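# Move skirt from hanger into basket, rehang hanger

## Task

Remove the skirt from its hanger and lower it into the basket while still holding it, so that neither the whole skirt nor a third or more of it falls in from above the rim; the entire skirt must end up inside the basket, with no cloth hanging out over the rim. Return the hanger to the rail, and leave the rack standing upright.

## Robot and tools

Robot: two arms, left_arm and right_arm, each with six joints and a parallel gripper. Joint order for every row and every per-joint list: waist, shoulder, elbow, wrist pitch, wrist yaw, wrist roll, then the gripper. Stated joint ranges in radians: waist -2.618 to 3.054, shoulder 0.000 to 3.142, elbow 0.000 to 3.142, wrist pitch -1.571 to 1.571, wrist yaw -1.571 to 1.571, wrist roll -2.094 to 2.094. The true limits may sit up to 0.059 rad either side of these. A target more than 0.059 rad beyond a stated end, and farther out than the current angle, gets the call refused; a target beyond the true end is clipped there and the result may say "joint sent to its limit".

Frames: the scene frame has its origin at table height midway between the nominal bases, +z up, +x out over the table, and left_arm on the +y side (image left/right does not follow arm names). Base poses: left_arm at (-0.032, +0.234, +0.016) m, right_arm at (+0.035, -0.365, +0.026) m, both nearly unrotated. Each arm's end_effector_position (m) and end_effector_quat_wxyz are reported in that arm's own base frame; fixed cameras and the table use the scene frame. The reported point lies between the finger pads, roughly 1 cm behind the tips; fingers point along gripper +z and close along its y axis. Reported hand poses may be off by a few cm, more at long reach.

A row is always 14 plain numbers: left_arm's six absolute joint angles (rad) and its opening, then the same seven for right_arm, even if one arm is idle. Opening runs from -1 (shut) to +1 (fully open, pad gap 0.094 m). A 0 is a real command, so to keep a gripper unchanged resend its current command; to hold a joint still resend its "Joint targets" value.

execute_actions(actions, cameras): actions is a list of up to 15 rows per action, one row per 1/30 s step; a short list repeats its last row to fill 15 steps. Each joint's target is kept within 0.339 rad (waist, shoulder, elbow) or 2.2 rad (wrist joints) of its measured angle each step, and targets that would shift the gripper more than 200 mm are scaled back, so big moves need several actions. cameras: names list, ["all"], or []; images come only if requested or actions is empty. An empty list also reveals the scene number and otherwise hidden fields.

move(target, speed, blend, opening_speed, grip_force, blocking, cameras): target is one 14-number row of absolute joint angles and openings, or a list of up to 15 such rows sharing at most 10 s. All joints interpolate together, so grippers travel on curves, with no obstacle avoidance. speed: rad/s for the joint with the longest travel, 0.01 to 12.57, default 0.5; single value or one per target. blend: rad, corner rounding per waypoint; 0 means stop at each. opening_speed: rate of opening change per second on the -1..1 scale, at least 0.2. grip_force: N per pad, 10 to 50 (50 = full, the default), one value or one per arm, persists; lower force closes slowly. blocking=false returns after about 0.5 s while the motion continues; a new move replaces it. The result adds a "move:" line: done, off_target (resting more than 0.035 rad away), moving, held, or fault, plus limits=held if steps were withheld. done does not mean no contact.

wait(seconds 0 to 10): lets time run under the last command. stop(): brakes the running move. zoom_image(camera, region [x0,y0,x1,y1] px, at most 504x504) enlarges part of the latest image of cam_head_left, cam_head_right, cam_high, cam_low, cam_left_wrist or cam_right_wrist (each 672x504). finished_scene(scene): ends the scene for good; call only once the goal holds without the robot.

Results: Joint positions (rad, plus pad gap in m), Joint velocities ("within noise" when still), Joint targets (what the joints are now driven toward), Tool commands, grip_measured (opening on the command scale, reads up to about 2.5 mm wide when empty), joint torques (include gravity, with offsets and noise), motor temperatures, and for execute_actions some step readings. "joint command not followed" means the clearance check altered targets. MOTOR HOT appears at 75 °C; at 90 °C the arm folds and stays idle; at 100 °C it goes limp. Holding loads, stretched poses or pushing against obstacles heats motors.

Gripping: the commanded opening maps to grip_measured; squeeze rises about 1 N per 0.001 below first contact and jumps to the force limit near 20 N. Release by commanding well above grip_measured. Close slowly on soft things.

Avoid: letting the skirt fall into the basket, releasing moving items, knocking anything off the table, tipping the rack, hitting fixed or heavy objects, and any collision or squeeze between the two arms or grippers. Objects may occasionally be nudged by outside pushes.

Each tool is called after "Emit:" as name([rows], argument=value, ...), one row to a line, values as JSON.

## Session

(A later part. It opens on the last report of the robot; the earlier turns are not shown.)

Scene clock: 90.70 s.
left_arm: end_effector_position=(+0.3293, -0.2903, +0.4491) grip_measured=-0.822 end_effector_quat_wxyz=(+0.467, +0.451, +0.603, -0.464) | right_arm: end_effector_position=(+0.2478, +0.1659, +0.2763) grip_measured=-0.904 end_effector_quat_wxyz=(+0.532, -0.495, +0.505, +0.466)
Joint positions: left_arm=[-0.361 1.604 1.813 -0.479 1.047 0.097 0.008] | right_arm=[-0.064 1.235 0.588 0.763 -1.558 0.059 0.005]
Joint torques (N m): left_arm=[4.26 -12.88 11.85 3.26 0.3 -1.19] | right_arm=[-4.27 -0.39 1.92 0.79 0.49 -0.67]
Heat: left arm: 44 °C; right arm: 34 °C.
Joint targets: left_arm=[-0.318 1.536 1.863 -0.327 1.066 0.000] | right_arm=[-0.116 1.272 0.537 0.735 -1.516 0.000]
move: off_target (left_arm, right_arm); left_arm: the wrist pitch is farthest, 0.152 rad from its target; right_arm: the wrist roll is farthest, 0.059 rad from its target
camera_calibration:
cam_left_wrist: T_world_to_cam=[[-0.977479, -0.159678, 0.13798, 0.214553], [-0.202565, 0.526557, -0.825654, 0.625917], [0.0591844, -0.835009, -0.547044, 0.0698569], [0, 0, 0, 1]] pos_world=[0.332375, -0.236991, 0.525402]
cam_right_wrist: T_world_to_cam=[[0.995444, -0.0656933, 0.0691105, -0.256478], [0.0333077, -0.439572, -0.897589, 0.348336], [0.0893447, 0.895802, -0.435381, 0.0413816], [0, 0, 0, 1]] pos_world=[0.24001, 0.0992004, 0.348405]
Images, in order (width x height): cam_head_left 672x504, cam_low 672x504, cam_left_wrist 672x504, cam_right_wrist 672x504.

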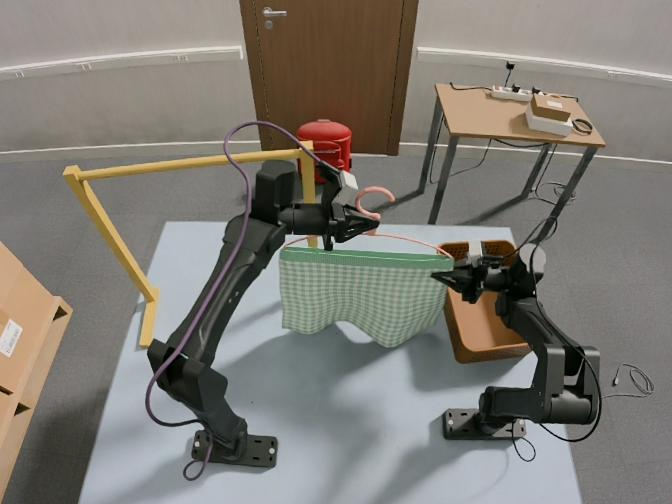

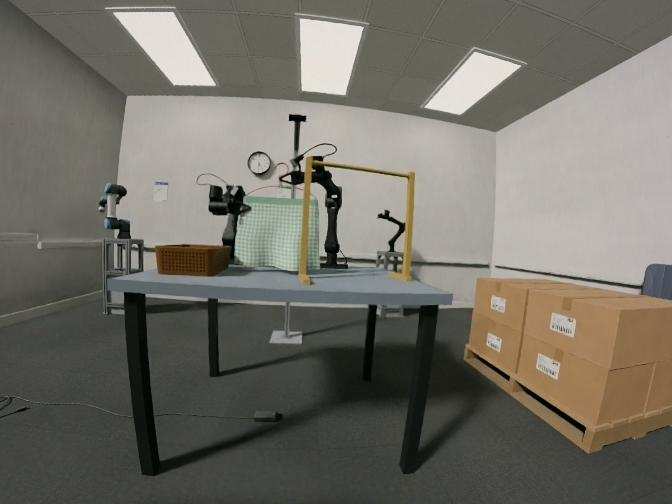

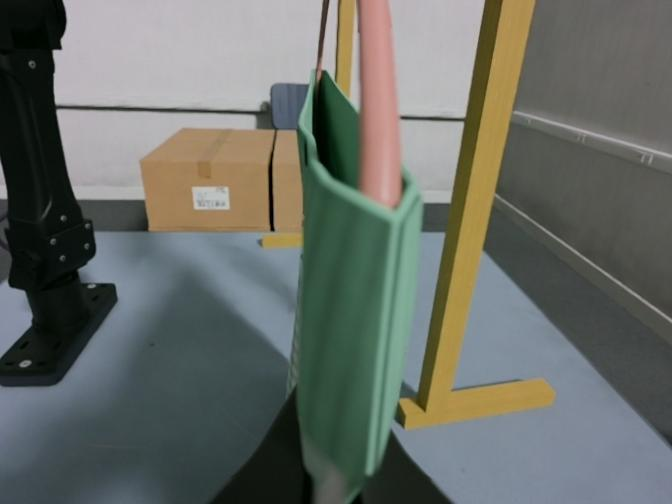

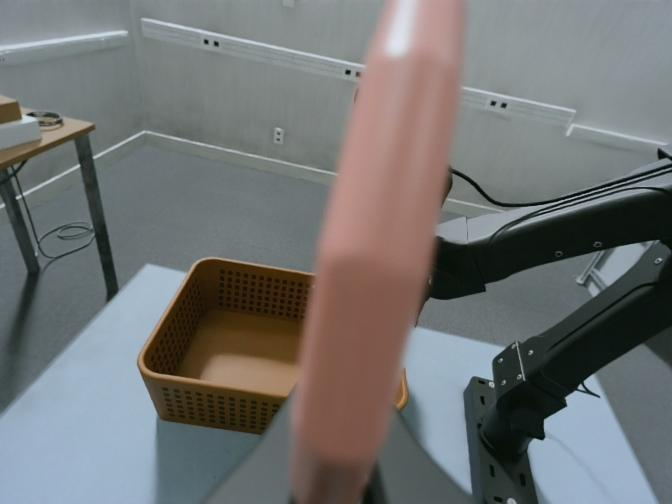

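Emit:
move([
  [-0.361, 1.604, 1.853, -0.44, 1.05, 0.08, -1, -0.06, 1.205, 0.64, 0.62, -1.54, 0.03, -1],
  [-0.361, 1.604, 1.853, -0.44, 1.05, 0.08, -1, -0.06, 1.205, 0.64, 0.62, -1.54, 0.0, 0.6],
  [-0.361, 1.604, 1.853, -0.44, 1.05, 0.08, -1, -0.017, 1.356, 0.517, 0.839, -1.487, 0, 0.6],
], speed=0.35, opening_speed=1.5, cameras=["all"])

Scene clock: 104.37 s.
left_arm: end_effector_position=(+0.3309, -0.2917, +0.4475) grip_measured=-0.842 end_effector_quat_wxyz=(+0.465, +0.448, +0.605, -0.465) | right_arm: end_effector_position=(+0.2617, +0.1741, +0.2385) grip_measured=+0.597 end_effector_quat_wxyz=(+0.525, -0.473, +0.526, +0.474)
Joint positions: left_arm=[-0.364 1.609 1.813 -0.476 1.043 0.088 0.007] | right_arm=[-0.026 1.349 0.528 0.829 -1.493 0.011 0.075]
Joint torques (N m): left_arm=[0.32 -7.39 10.97 2.08 0.17 -0.14] | right_arm=[0.69 -3.64 5.05 1.22 0.03 -0.14]
Motor temperatures (°C): left_arm=[27 33 42 48 24 27 26] | right_arm=[27 27 34 33 24 25 26]
Heat: left arm: 48 °C; right arm: 34 °C.
Joint targets: left_arm=[-0.361 1.604 1.853 -0.440 1.050 0.080] | right_arm=[-0.017 1.356 0.517 0.839 -1.487 0.000]
move: off_target (left_arm); target 2's new numbers were sent with right_arm's wrist roll 0.051 rad from that target; left_arm: the elbow is farthest, 0.040 rad from its target
camera_calibration:
cam_left_wrist: T_world_to_cam=[[-0.975691, -0.162247, 0.147317, 0.210585], [-0.211853, 0.526281, -0.823497, 0.627672], [0.0560794, -0.834688, -0.54786, 0.0692221], [0, 0, 0, 1]] pos_world=[0.334558, -0.238386, 0.523787]
cam_right_wrist: T_world_to_cam=[[0.99559, -0.0931899, 0.010824, -0.24854], [-0.0309987, -0.43566, -0.899578, 0.334122], [0.0885471, 0.895274, -0.436627, 0.0169026], [0, 0, 0, 1]] pos_world=[0.256304, 0.10727, 0.310639]

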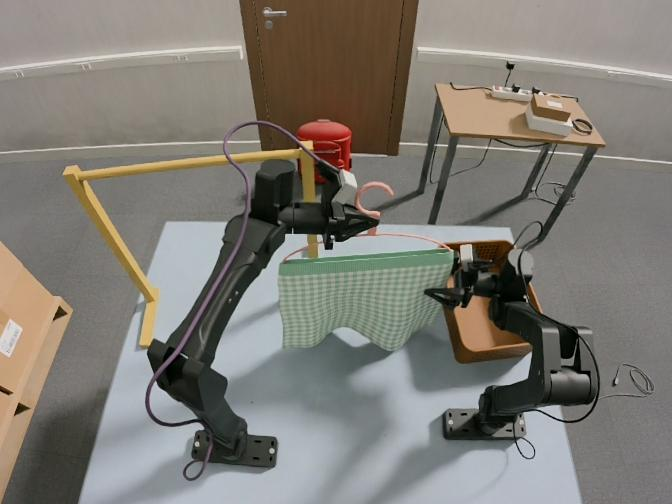

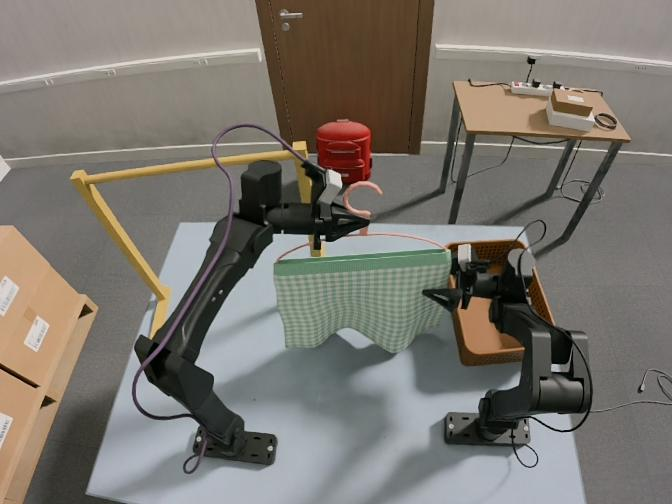

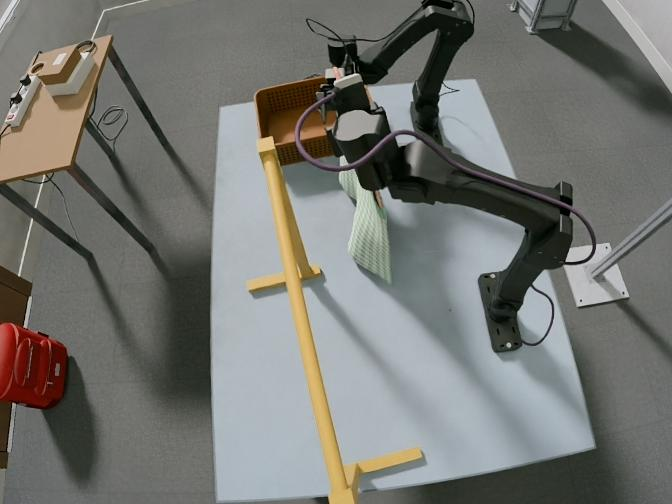

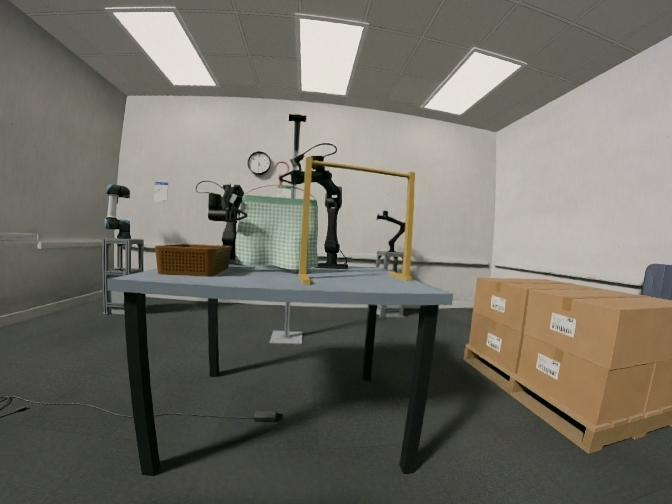

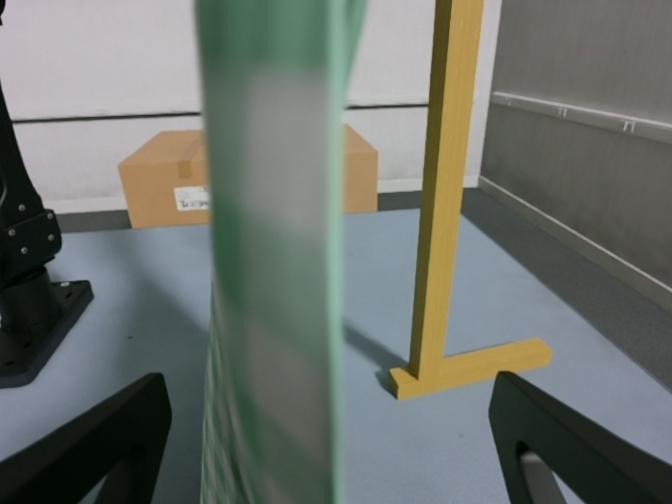

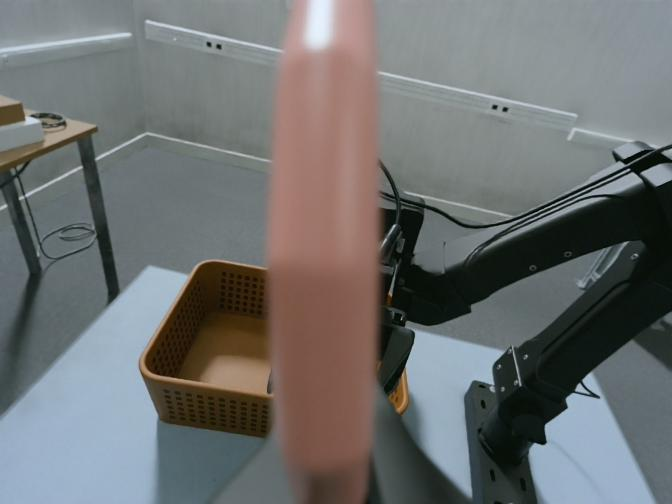

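Emit:
move(target=[-0.361, 1.604, 1.853, -0.44, 1.05, 0.08, -1, -0.017, 1.356, 0.517, 0.839, -1.487, 0, -1], opening_speed=1.5, cameras=["cam_left_wrist"])

Scene clock: 107.03 s.
left_arm: end_effector_position=(+0.3322, -0.2916, +0.4481) grip_measured=-0.842 end_effector_quat_wxyz=(+0.468, +0.448, +0.605, -0.463) | right_arm: end_effector_position=(+0.2618, +0.1741, +0.2387) grip_measured=-0.971 end_effector_quat_wxyz=(+0.526, -0.473, +0.525, +0.473)
Joint positions: left_arm=[-0.364 1.609 1.813 -0.47 1.037 0.088 0.007] | right_arm=[-0.026 1.349 0.528 0.831 -1.493 0.01 0.001]
Joint torques (N m): left_arm=[0.24 -7.43 10.95 2.04 0.23 -0.15] | right_arm=[0.83 -3.73 5 1.22 0.04 -0.09]
Heat: left arm: 47 °C; right arm: 34 °C.
Joint targets: left_arm=[-0.361 1.604 1.853 -0.440 1.050 0.080] | right_arm=[-0.017 1.356 0.517 0.839 -1.487 0.000]
move: off_target (left_arm); left_arm: the elbow is farthest, 0.040 rad from its target
camera_calibration:
cam_left_wrist: T_world_to_cam=[[-0.97552, -0.167975, 0.14193, 0.21244], [-0.210364, 0.524721, -0.824873, 0.628025], [0.0640848, -0.834537, -0.547212, 0.0667137], [0, 0, 0, 1]] pos_world=[0.335078, -0.238178, 0.524396]
Images, in order (width x height): cam_left_wrist 672x504.

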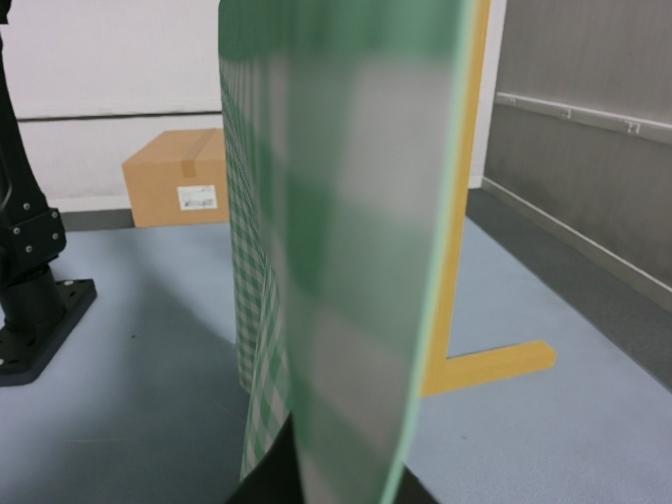

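Emit:
move(target=[-0.361, 1.604, 1.853, -0.44, 1.05, 0.08, -1, -0.03, 1.603, 0.398, 1.205, -1.487, 0, -1], speed=0.25, cameras=["all"])

Scene clock: 111.93 s.
left_arm: end_effector_position=(+0.3373, -0.2947, +0.4453) grip_measured=-0.843 end_effector_quat_wxyz=(+0.470, +0.449, +0.604, -0.462) | right_arm: end_effector_position=(+0.2610, +0.1747, +0.1798) grip_measured=-0.973 end_effector_quat_wxyz=(+0.526, -0.478, +0.521, +0.473)
Joint positions: left_arm=[-0.367 1.625 1.814 -0.449 1.035 0.087 0.007] | right_arm=[-0.024 1.592 0.407 1.204 -1.499 0.01 0.001]
Joint torques (N m): left_arm=[0.61 -9.01 10.86 1.83 0.25 -0.13] | right_arm=[-0.36 -4.18 3.6 1.15 0.13 -0.14]
Heat: left arm: 46 °C; right arm: 34 °C.
Joint targets: left_arm=[-0.361 1.604 1.853 -0.440 1.050 0.080] | right_arm=[-0.030 1.603 0.398 1.205 -1.487 0.000]
move: off_target (left_arm); left_arm: the elbow is farthest, 0.039 rad from its target
camera_calibration:
cam_left_wrist: T_world_to_cam=[[-0.976434, -0.166235, 0.137634, 0.220101], [-0.205673, 0.523525, -0.826813, 0.627349], [0.0653906, -0.835636, -0.545378, 0.060505], [0, 0, 0, 1]] pos_world=[0.339987, -0.241285, 0.521405]
cam_right_wrist: T_world_to_cam=[[0.996102, -0.0852518, 0.0226471, -0.250728], [-0.0168728, -0.436154, -0.899714, 0.278041], [0.0865799, 0.895825, -0.435892, -0.00891205], [0, 0, 0, 1]] pos_world=[0.255213, 0.107877, 0.251951]

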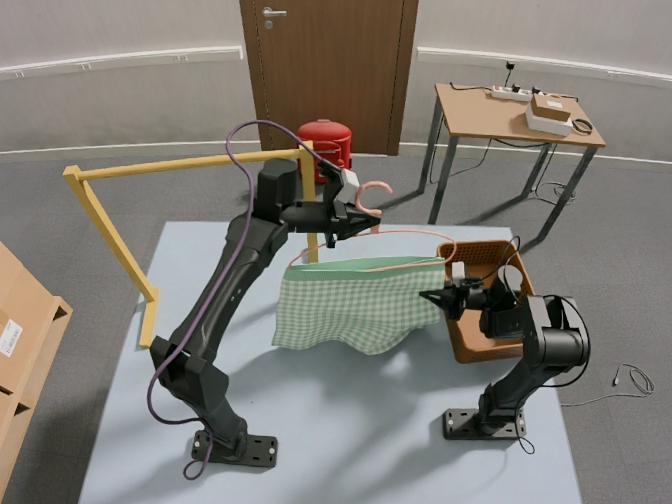

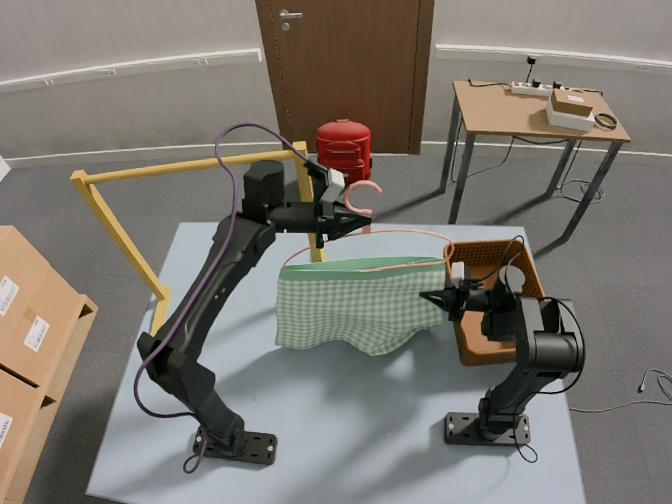

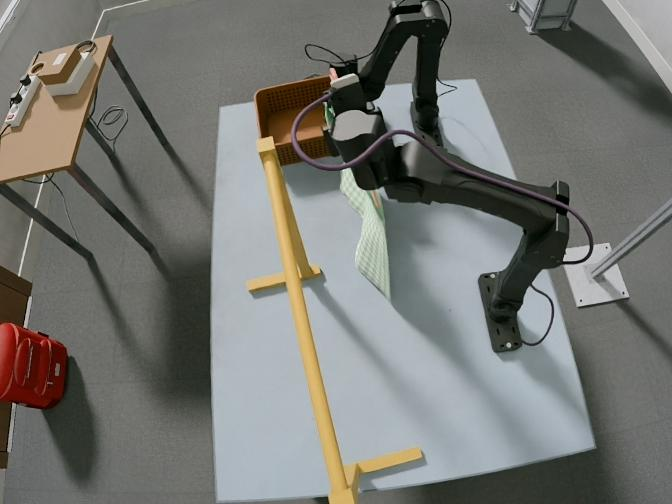

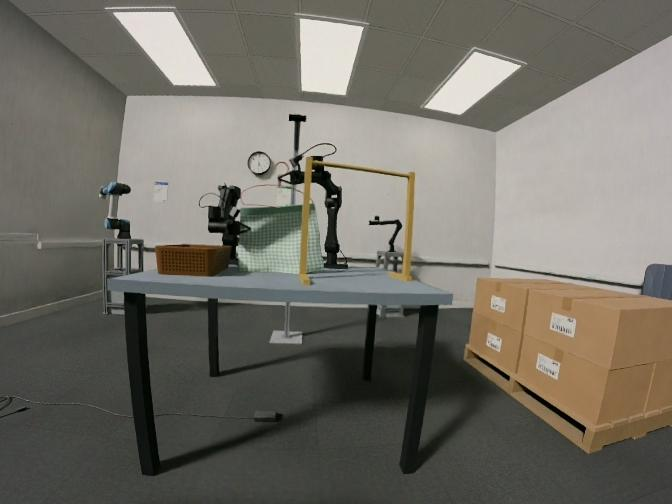

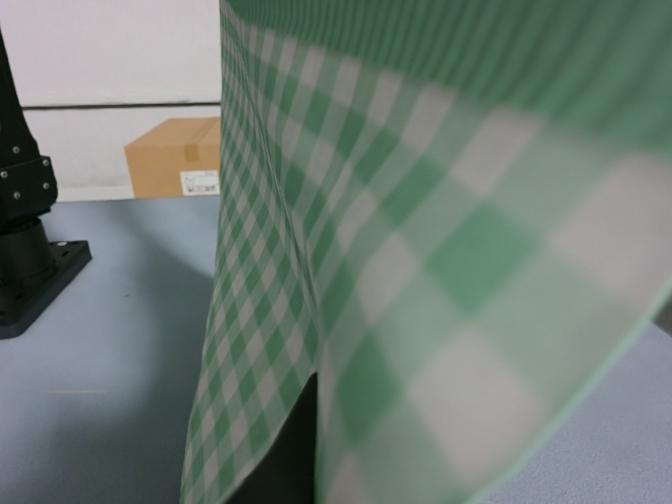

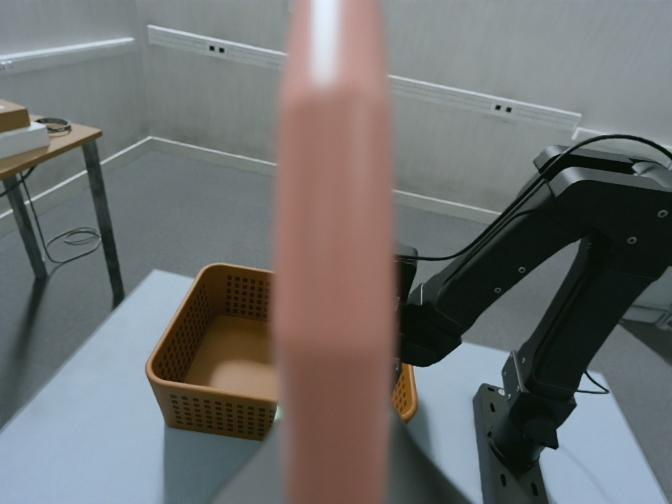

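Emit:
zoom_image(camera="cam_head_left", region=[270, 170, 530, 360])

Emit:
zoom_image(camera="cam_head_right", region=[270, 170, 530, 360])

Scaled by 1.938.

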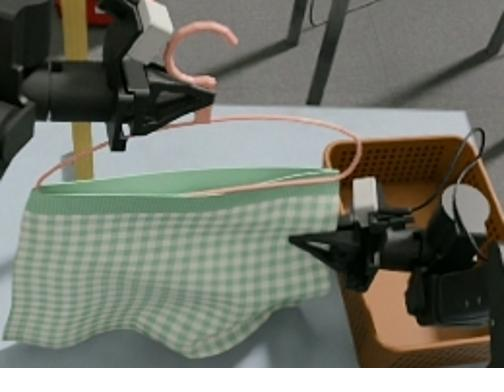

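Scaled by 1.938.

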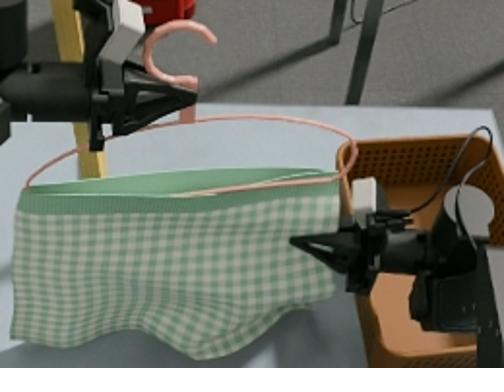

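Emit:
move(target=[-0.455, 1.842, 2.457, -0.867, 0.93, 0.204, -1, 0.161, 1.633, 0.43, 1.203, -1.34, 0, -1], speed=0.35, cameras=["all"])

Emit:
zoom_image(camera="cam_head_left", region=[270, 170, 530, 360])

Scene clock: 119.77 s.
left_arm: end_effector_position=(+0.3210, -0.3143, +0.5171) grip_measured=-0.843 end_effector_quat_wxyz=(+0.496, +0.485, +0.584, -0.422) | right_arm: end_effector_position=(+0.2556, +0.2183, +0.1725) grip_measured=-0.973 end_effector_quat_wxyz=(+0.512, -0.477, +0.523, +0.486)
Joint positions: left_arm=[-0.449 1.824 2.427 -0.862 0.933 0.199 0.007] | right_arm=[0.153 1.622 0.407 1.204 -1.346 0.01 0.001]
Joint torques (N m): left_arm=[-0.55 -6.22 8.59 1.74 0.07 0.03] | right_arm=[0.69 -4.55 6.65 1.24 0.03 -0.11]
Heat: left arm: 45 °C; right arm: 34 °C.
Joint targets: left_arm=[-0.455 1.842 2.457 -0.867 0.930 0.204] | right_arm=[0.161 1.633 0.430 1.203 -1.340 0.000]
move: done
camera_calibration:
cam_left_wrist: T_world_to_cam=[[-0.985278, -0.170583, 0.0113824, 0.257796], [-0.106038, 0.557532, -0.823355, 0.67058], [0.134104, -0.81244, -0.567413, 0.0809908], [0, 0, 0, 1]] pos_world=[0.314247, -0.264094, 0.595146]
cam_right_wrist: T_world_to_cam=[[0.998051, -0.0620224, -0.00690741, -0.241944], [-0.033427, -0.437842, -0.89843, 0.294677], [0.0526984, 0.89691, -0.439062, -0.0417939], [0, 0, 0, 1]] pos_world=[0.253525, 0.151501, 0.244726]

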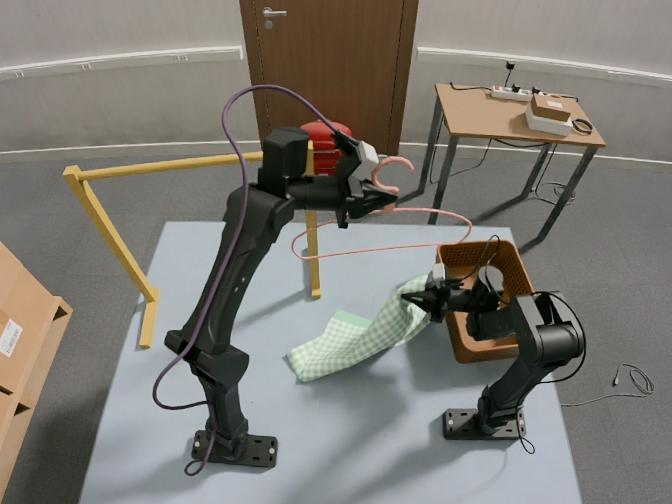

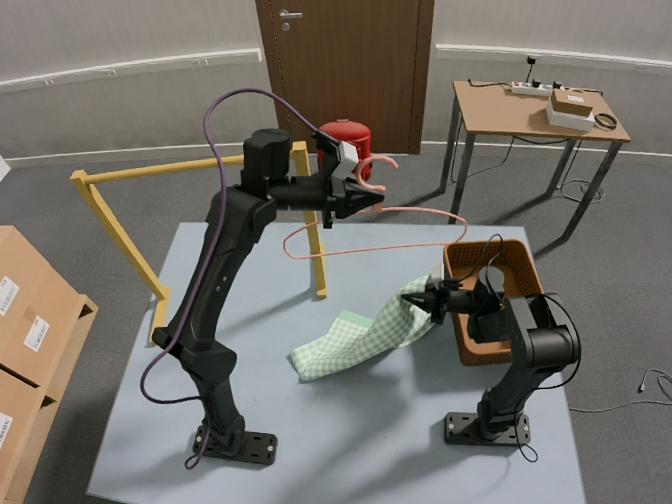

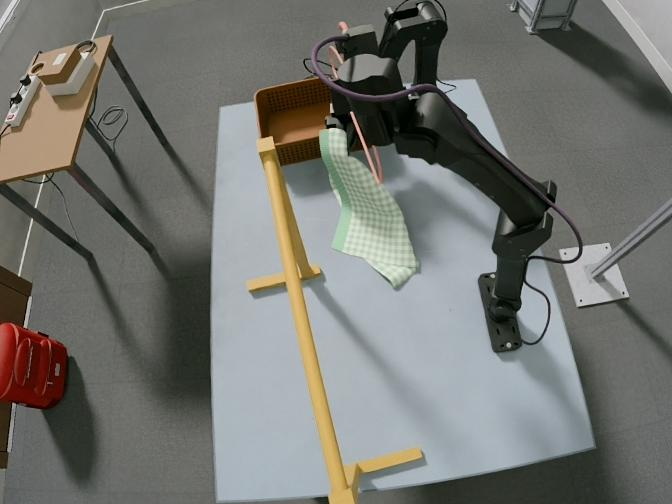

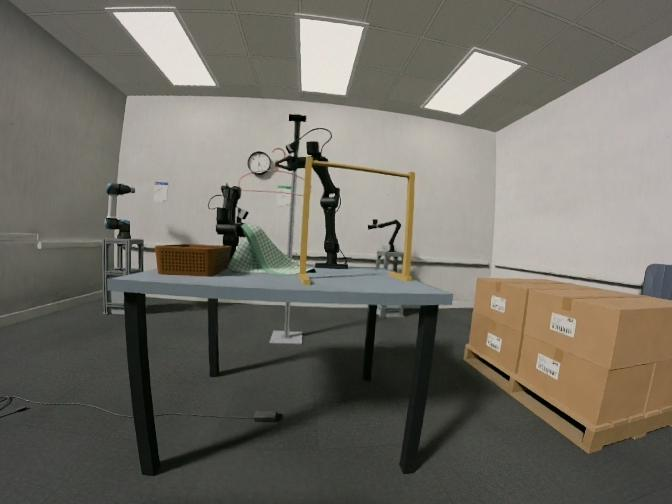

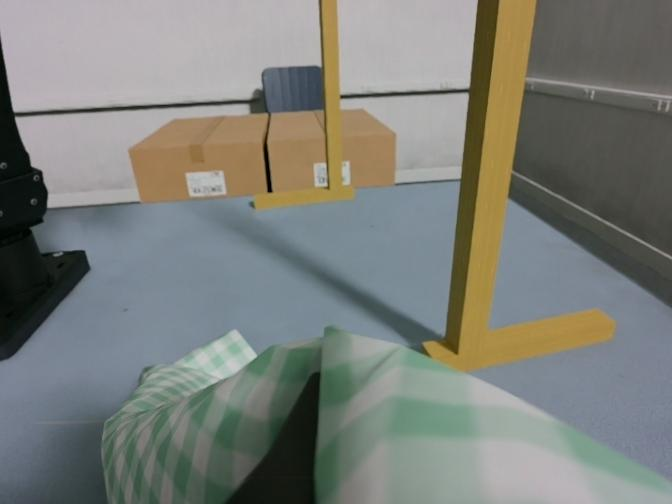

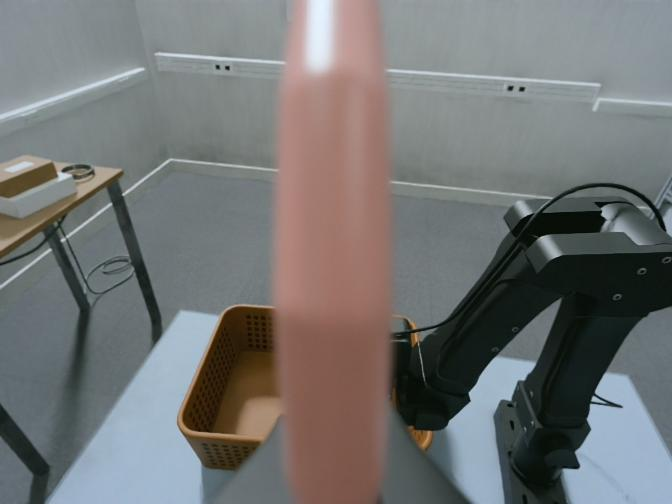

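Scaled by 1.938.

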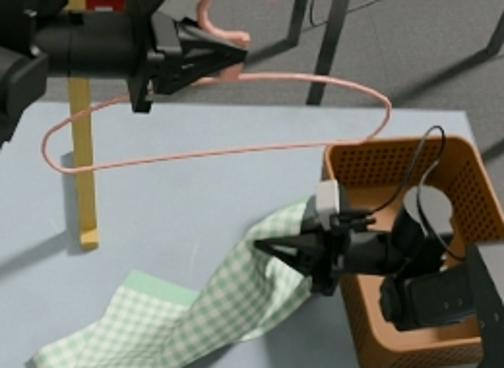

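Emit:
move([
  [-0.5, 0.976, 1.756, -0.93, 0.2, 0.03, -1, 0.161, 1.633, 0.43, 1.203, -1.34, 0, -1],
  [-0.07, 1.022, 1.789, -0.923, -0.273, -0.042, -1, 0.133, 1.272, 1.754, -0.482, -1.167, 0, -1],
  [-0.07, 1.022, 1.789, -0.923, -0.273, -0.042, -1, 0.018, 1.132, 1.805, -0.674, 0, 0, -1],
], speed=[0.6,0.6,0.6], blend=[0.05,0.1,0], cameras=["all"])

Emit:
zoom_image(camera="cam_head_left", region=[200, 80, 400, 280])

Emit:
zoom_image(camera="cam_head_right", region=[200, 80, 400, 280])

Emit:
zoom_image(camera="cam_low", region=[200, 110, 430, 300])

Emit:
zoom_image(camera="cam_high", region=[240, 100, 500, 500])

Scene clock: 156.53 s.
left_arm: end_effector_position=(+0.2637, +0.0277, +0.5098) grip_measured=-0.843 end_effector_quat_wxyz=(+0.638, -0.068, +0.764, +0.065) | right_arm: end_effector_position=(+0.3276, +0.0107, +0.5283) grip_measured=-0.973 end_effector_quat_wxyz=(+0.675, -0.008, +0.738, +0.014)
Joint positions: left_arm=[-0.077 1.021 1.771 -0.934 -0.263 -0.037 0.007] | right_arm=[0.026 1.152 1.769 -0.704 -0.006 0.01 0.001]
Joint torques (N m): left_arm=[0.7 -0.02 7.01 2.18 -0.15 -0.12] | right_arm=[-0.59 -3.88 8.79 2.1 0.09 -0.1]
Motor temperatures (°C): left_arm=[27 32 38 42 23 27 27] | right_arm=[27 27 35 35 24 25 27]
Heat: left arm: 42 °C; right arm: 35 °C.
Joint targets: left_arm=[-0.070 1.022 1.789 -0.923 -0.273 -0.042] | right_arm=[0.018 1.132 1.805 -0.674 0.000 0.000]
move: off_target (right_arm); right_arm: the elbow is farthest, 0.036 rad from its target
camera_calibration:
cam_left_wrist: T_world_to_cam=[[0.184172, -0.982836, -0.0106698, -0.0148852], [-0.57941, -0.0997928, -0.808904, 0.603488], [0.793955, 0.155159, -0.587844, 0.172046], [0, 0, 0, 1]] pos_world=[0.215811, 0.0188995, 0.589141]
cam_right_wrist: T_world_to_cam=[[0.0429309, -0.999076, 0.00186136, -0.00593894], [-0.514117, -0.0236893, -0.857393, 0.657266], [0.856645, 0.0358517, -0.514659, 0.082666], [0, 0, 0, 1]] pos_world=[0.267351, 0.006673, 0.606092]

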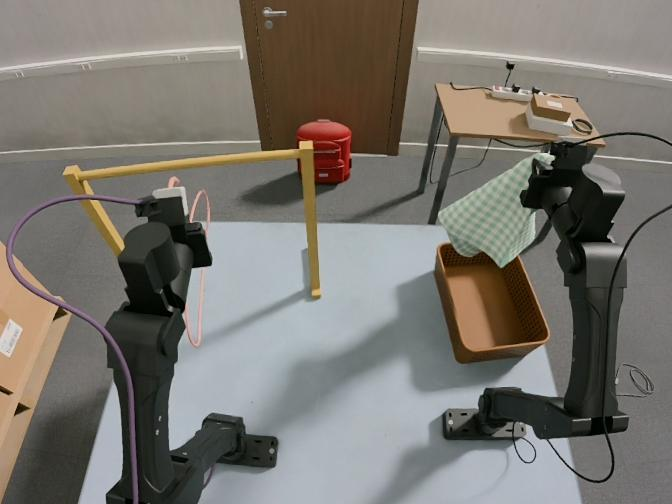

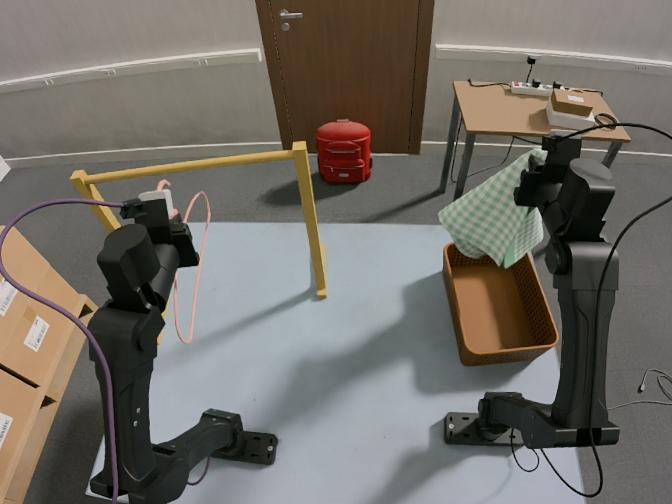

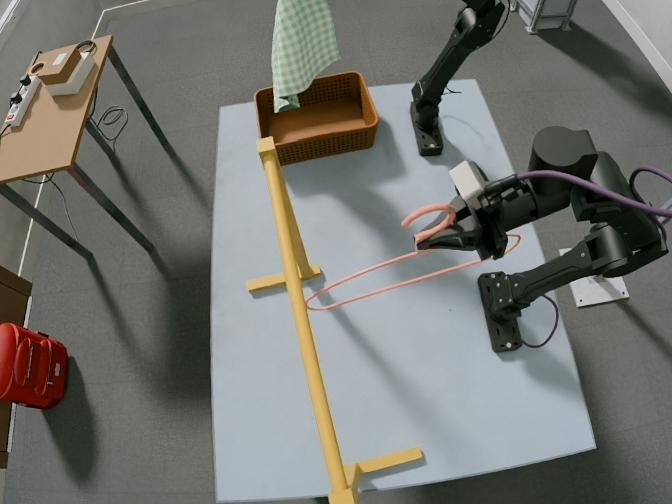

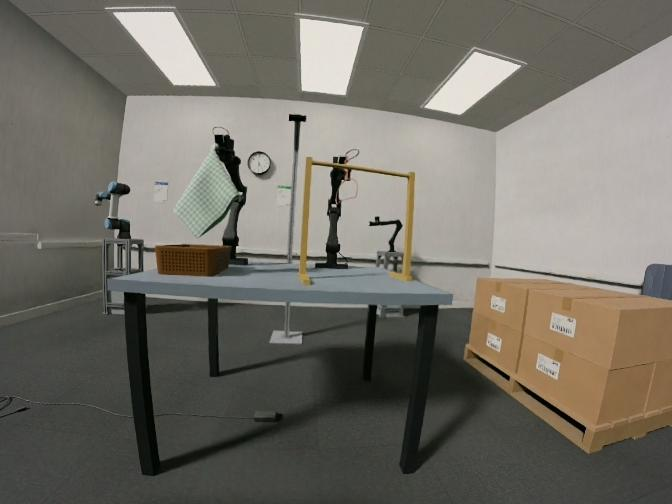

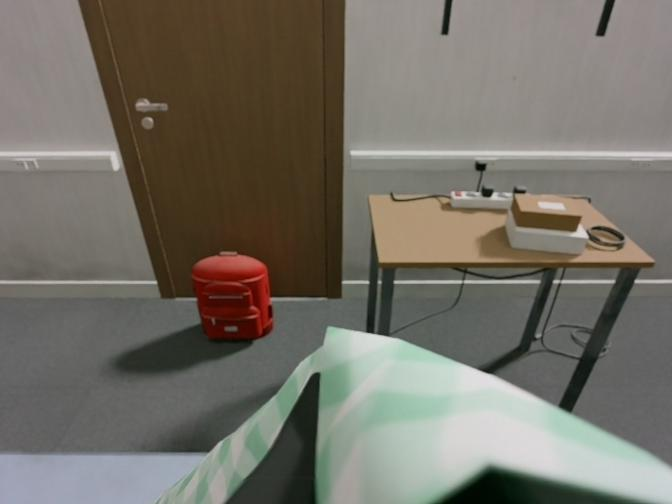

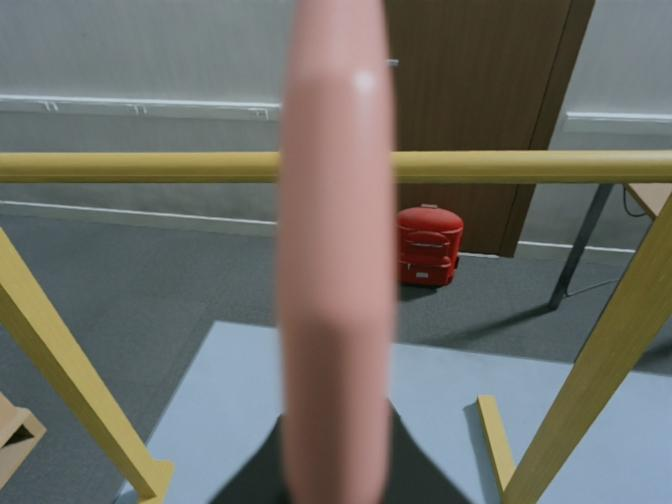

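Scaled by 2.520.

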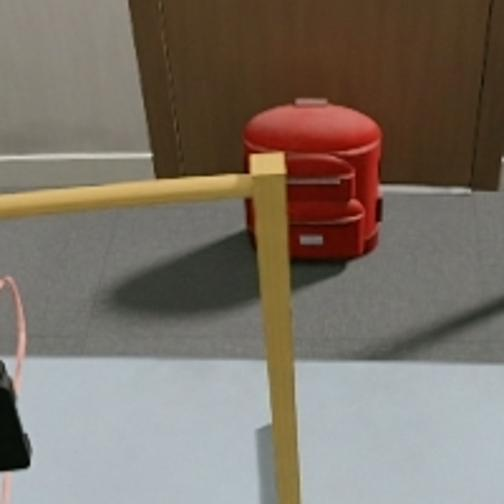

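Scaled by 2.520.

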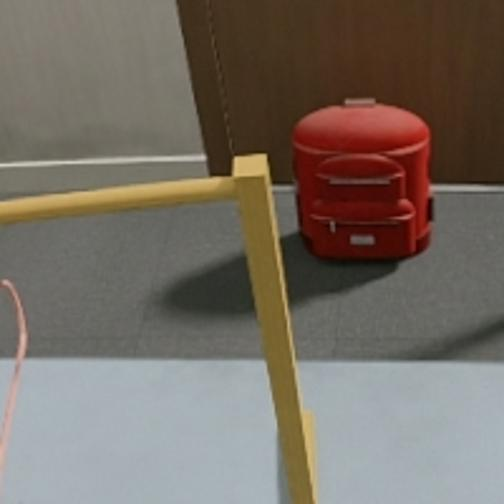

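Scaled by 2.191.

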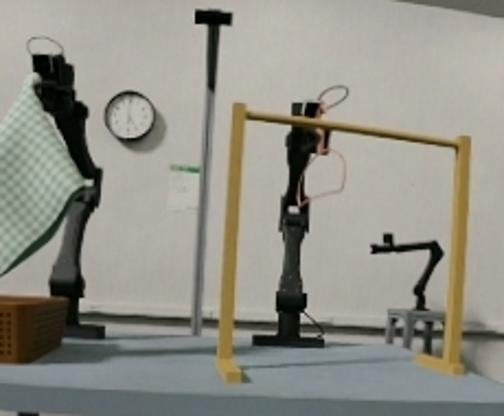

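Scaled by 1.260.

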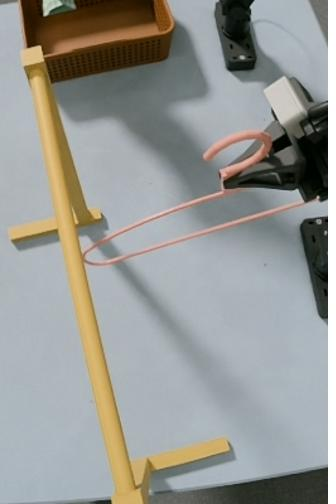

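Emit:
move([
  [-0.07, 1.022, 1.789, -0.923, -0.273, -0.042, -1, 0.0, 1.1, 1.671, -1.07, 0, 0, -1],
  [-0.07, 1.022, 1.789, -0.923, -0.273, -0.042, -1, 0.0, 1.296, 1.552, -1.256, 0, 0, -1],
], speed=0.4, blend=[0.08,0], cameras=["all"])

Emit:
zoom_image(camera="cam_high", region=[380, 150, 500, 280])

Emit:
zoom_image(camera="cam_low", region=[300, 140, 420, 220])

Emit:
zoom_image(camera="cam_head_left", region=[60, 130, 220, 260])

Scene clock: 169.87 s.
left_arm: end_effector_position=(+0.2637, +0.0277, +0.5098) grip_measured=-0.843 end_effector_quat_wxyz=(+0.638, -0.068, +0.764, +0.065) | right_arm: end_effector_position=(+0.3077, +0.0048, +0.2806) grip_measured=-0.973 end_effector_quat_wxyz=(+0.280, +0.000, +0.960, +0.005)
Joint positions: left_arm=[-0.077 1.021 1.771 -0.934 -0.263 -0.037 0.007] | right_arm=[0.009 1.304 1.553 -1.252 -0.005 0.01 0.001]
Joint torques (N m): left_arm=[0.75 -0.02 6.97 2.18 -0.14 -0.12] | right_arm=[-0.77 -4.85 6.06 1.12 0.04 -0.09]
Heat: left arm: 42 °C; right arm: 37 °C.
Joint targets: left_arm=[-0.070 1.022 1.789 -0.923 -0.273 -0.042] | right_arm=[0.000 1.296 1.552 -1.256 0.000 0.000]
move: done
camera_calibration:
cam_left_wrist: T_world_to_cam=[[0.184172, -0.982836, -0.0106698, -0.0148852], [-0.57941, -0.0997928, -0.808904, 0.603488], [0.793955, 0.155159, -0.587844, 0.172046], [0, 0, 0, 1]] pos_world=[0.215811, 0.0188995, 0.589141]
cam_right_wrist: T_world_to_cam=[[0.0203065, -0.999735, -0.0108018, -0.0000458703], [-0.993121, -0.0189237, -0.11555, 0.373694], [0.115315, 0.0130739, -0.993243, 0.334839], [0, 0, 0, 1]] pos_world=[0.332513, 0.00264816, 0.375757]

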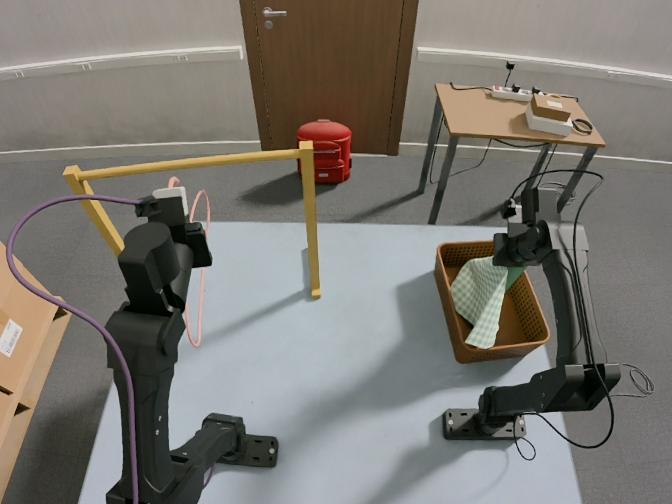

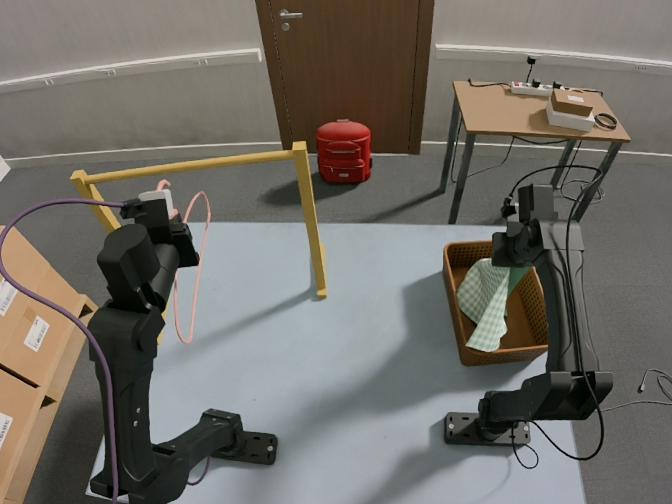

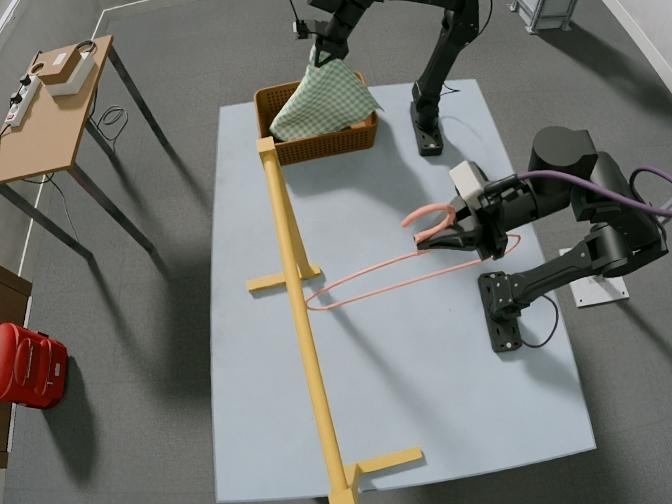

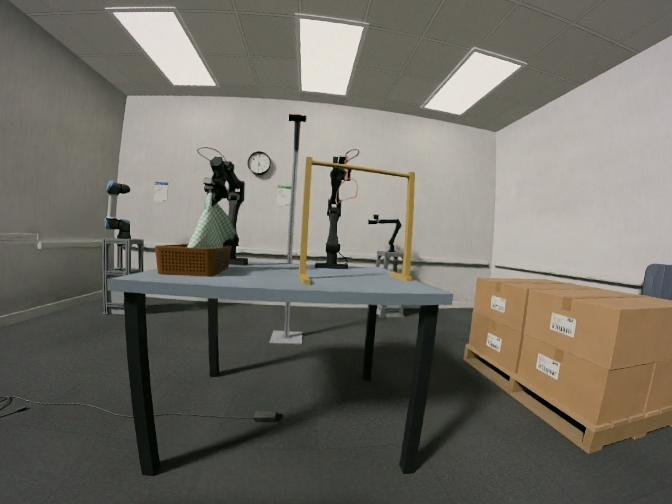

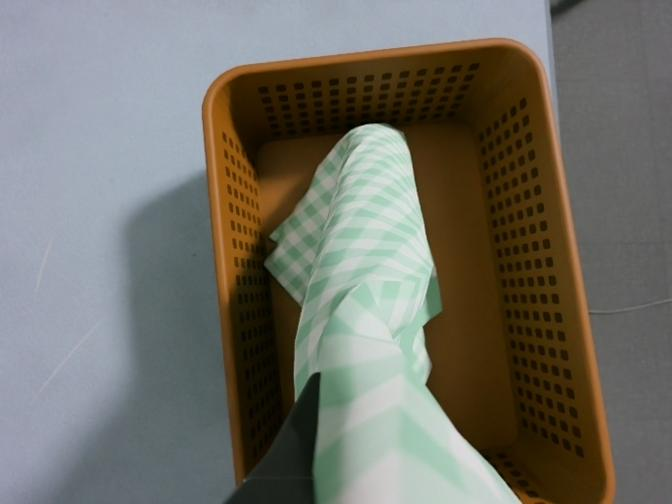

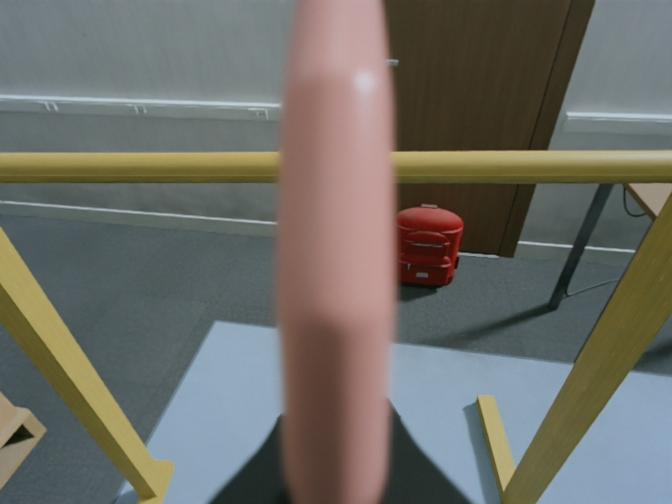

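Scaled by 3.877.

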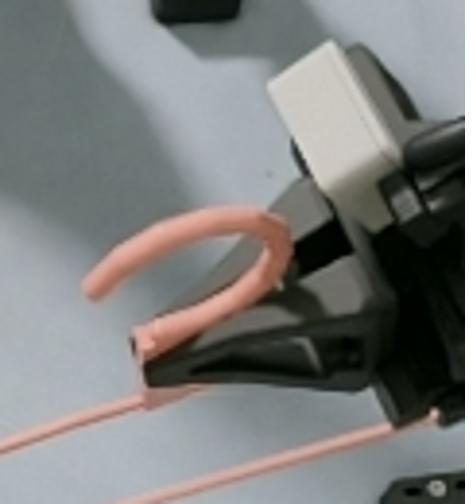

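Scaled by 4.200.

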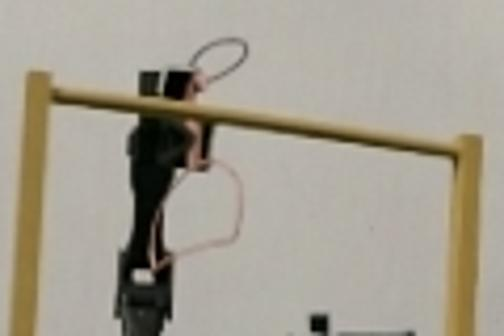

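Scaled by 3.150.

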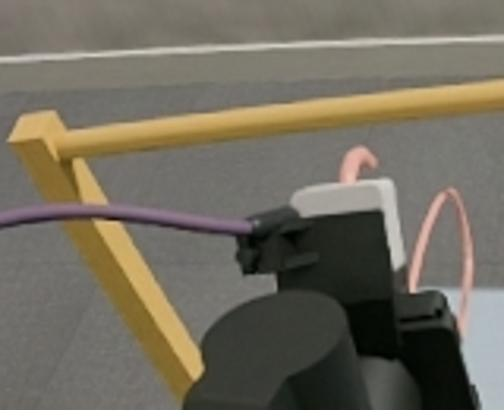

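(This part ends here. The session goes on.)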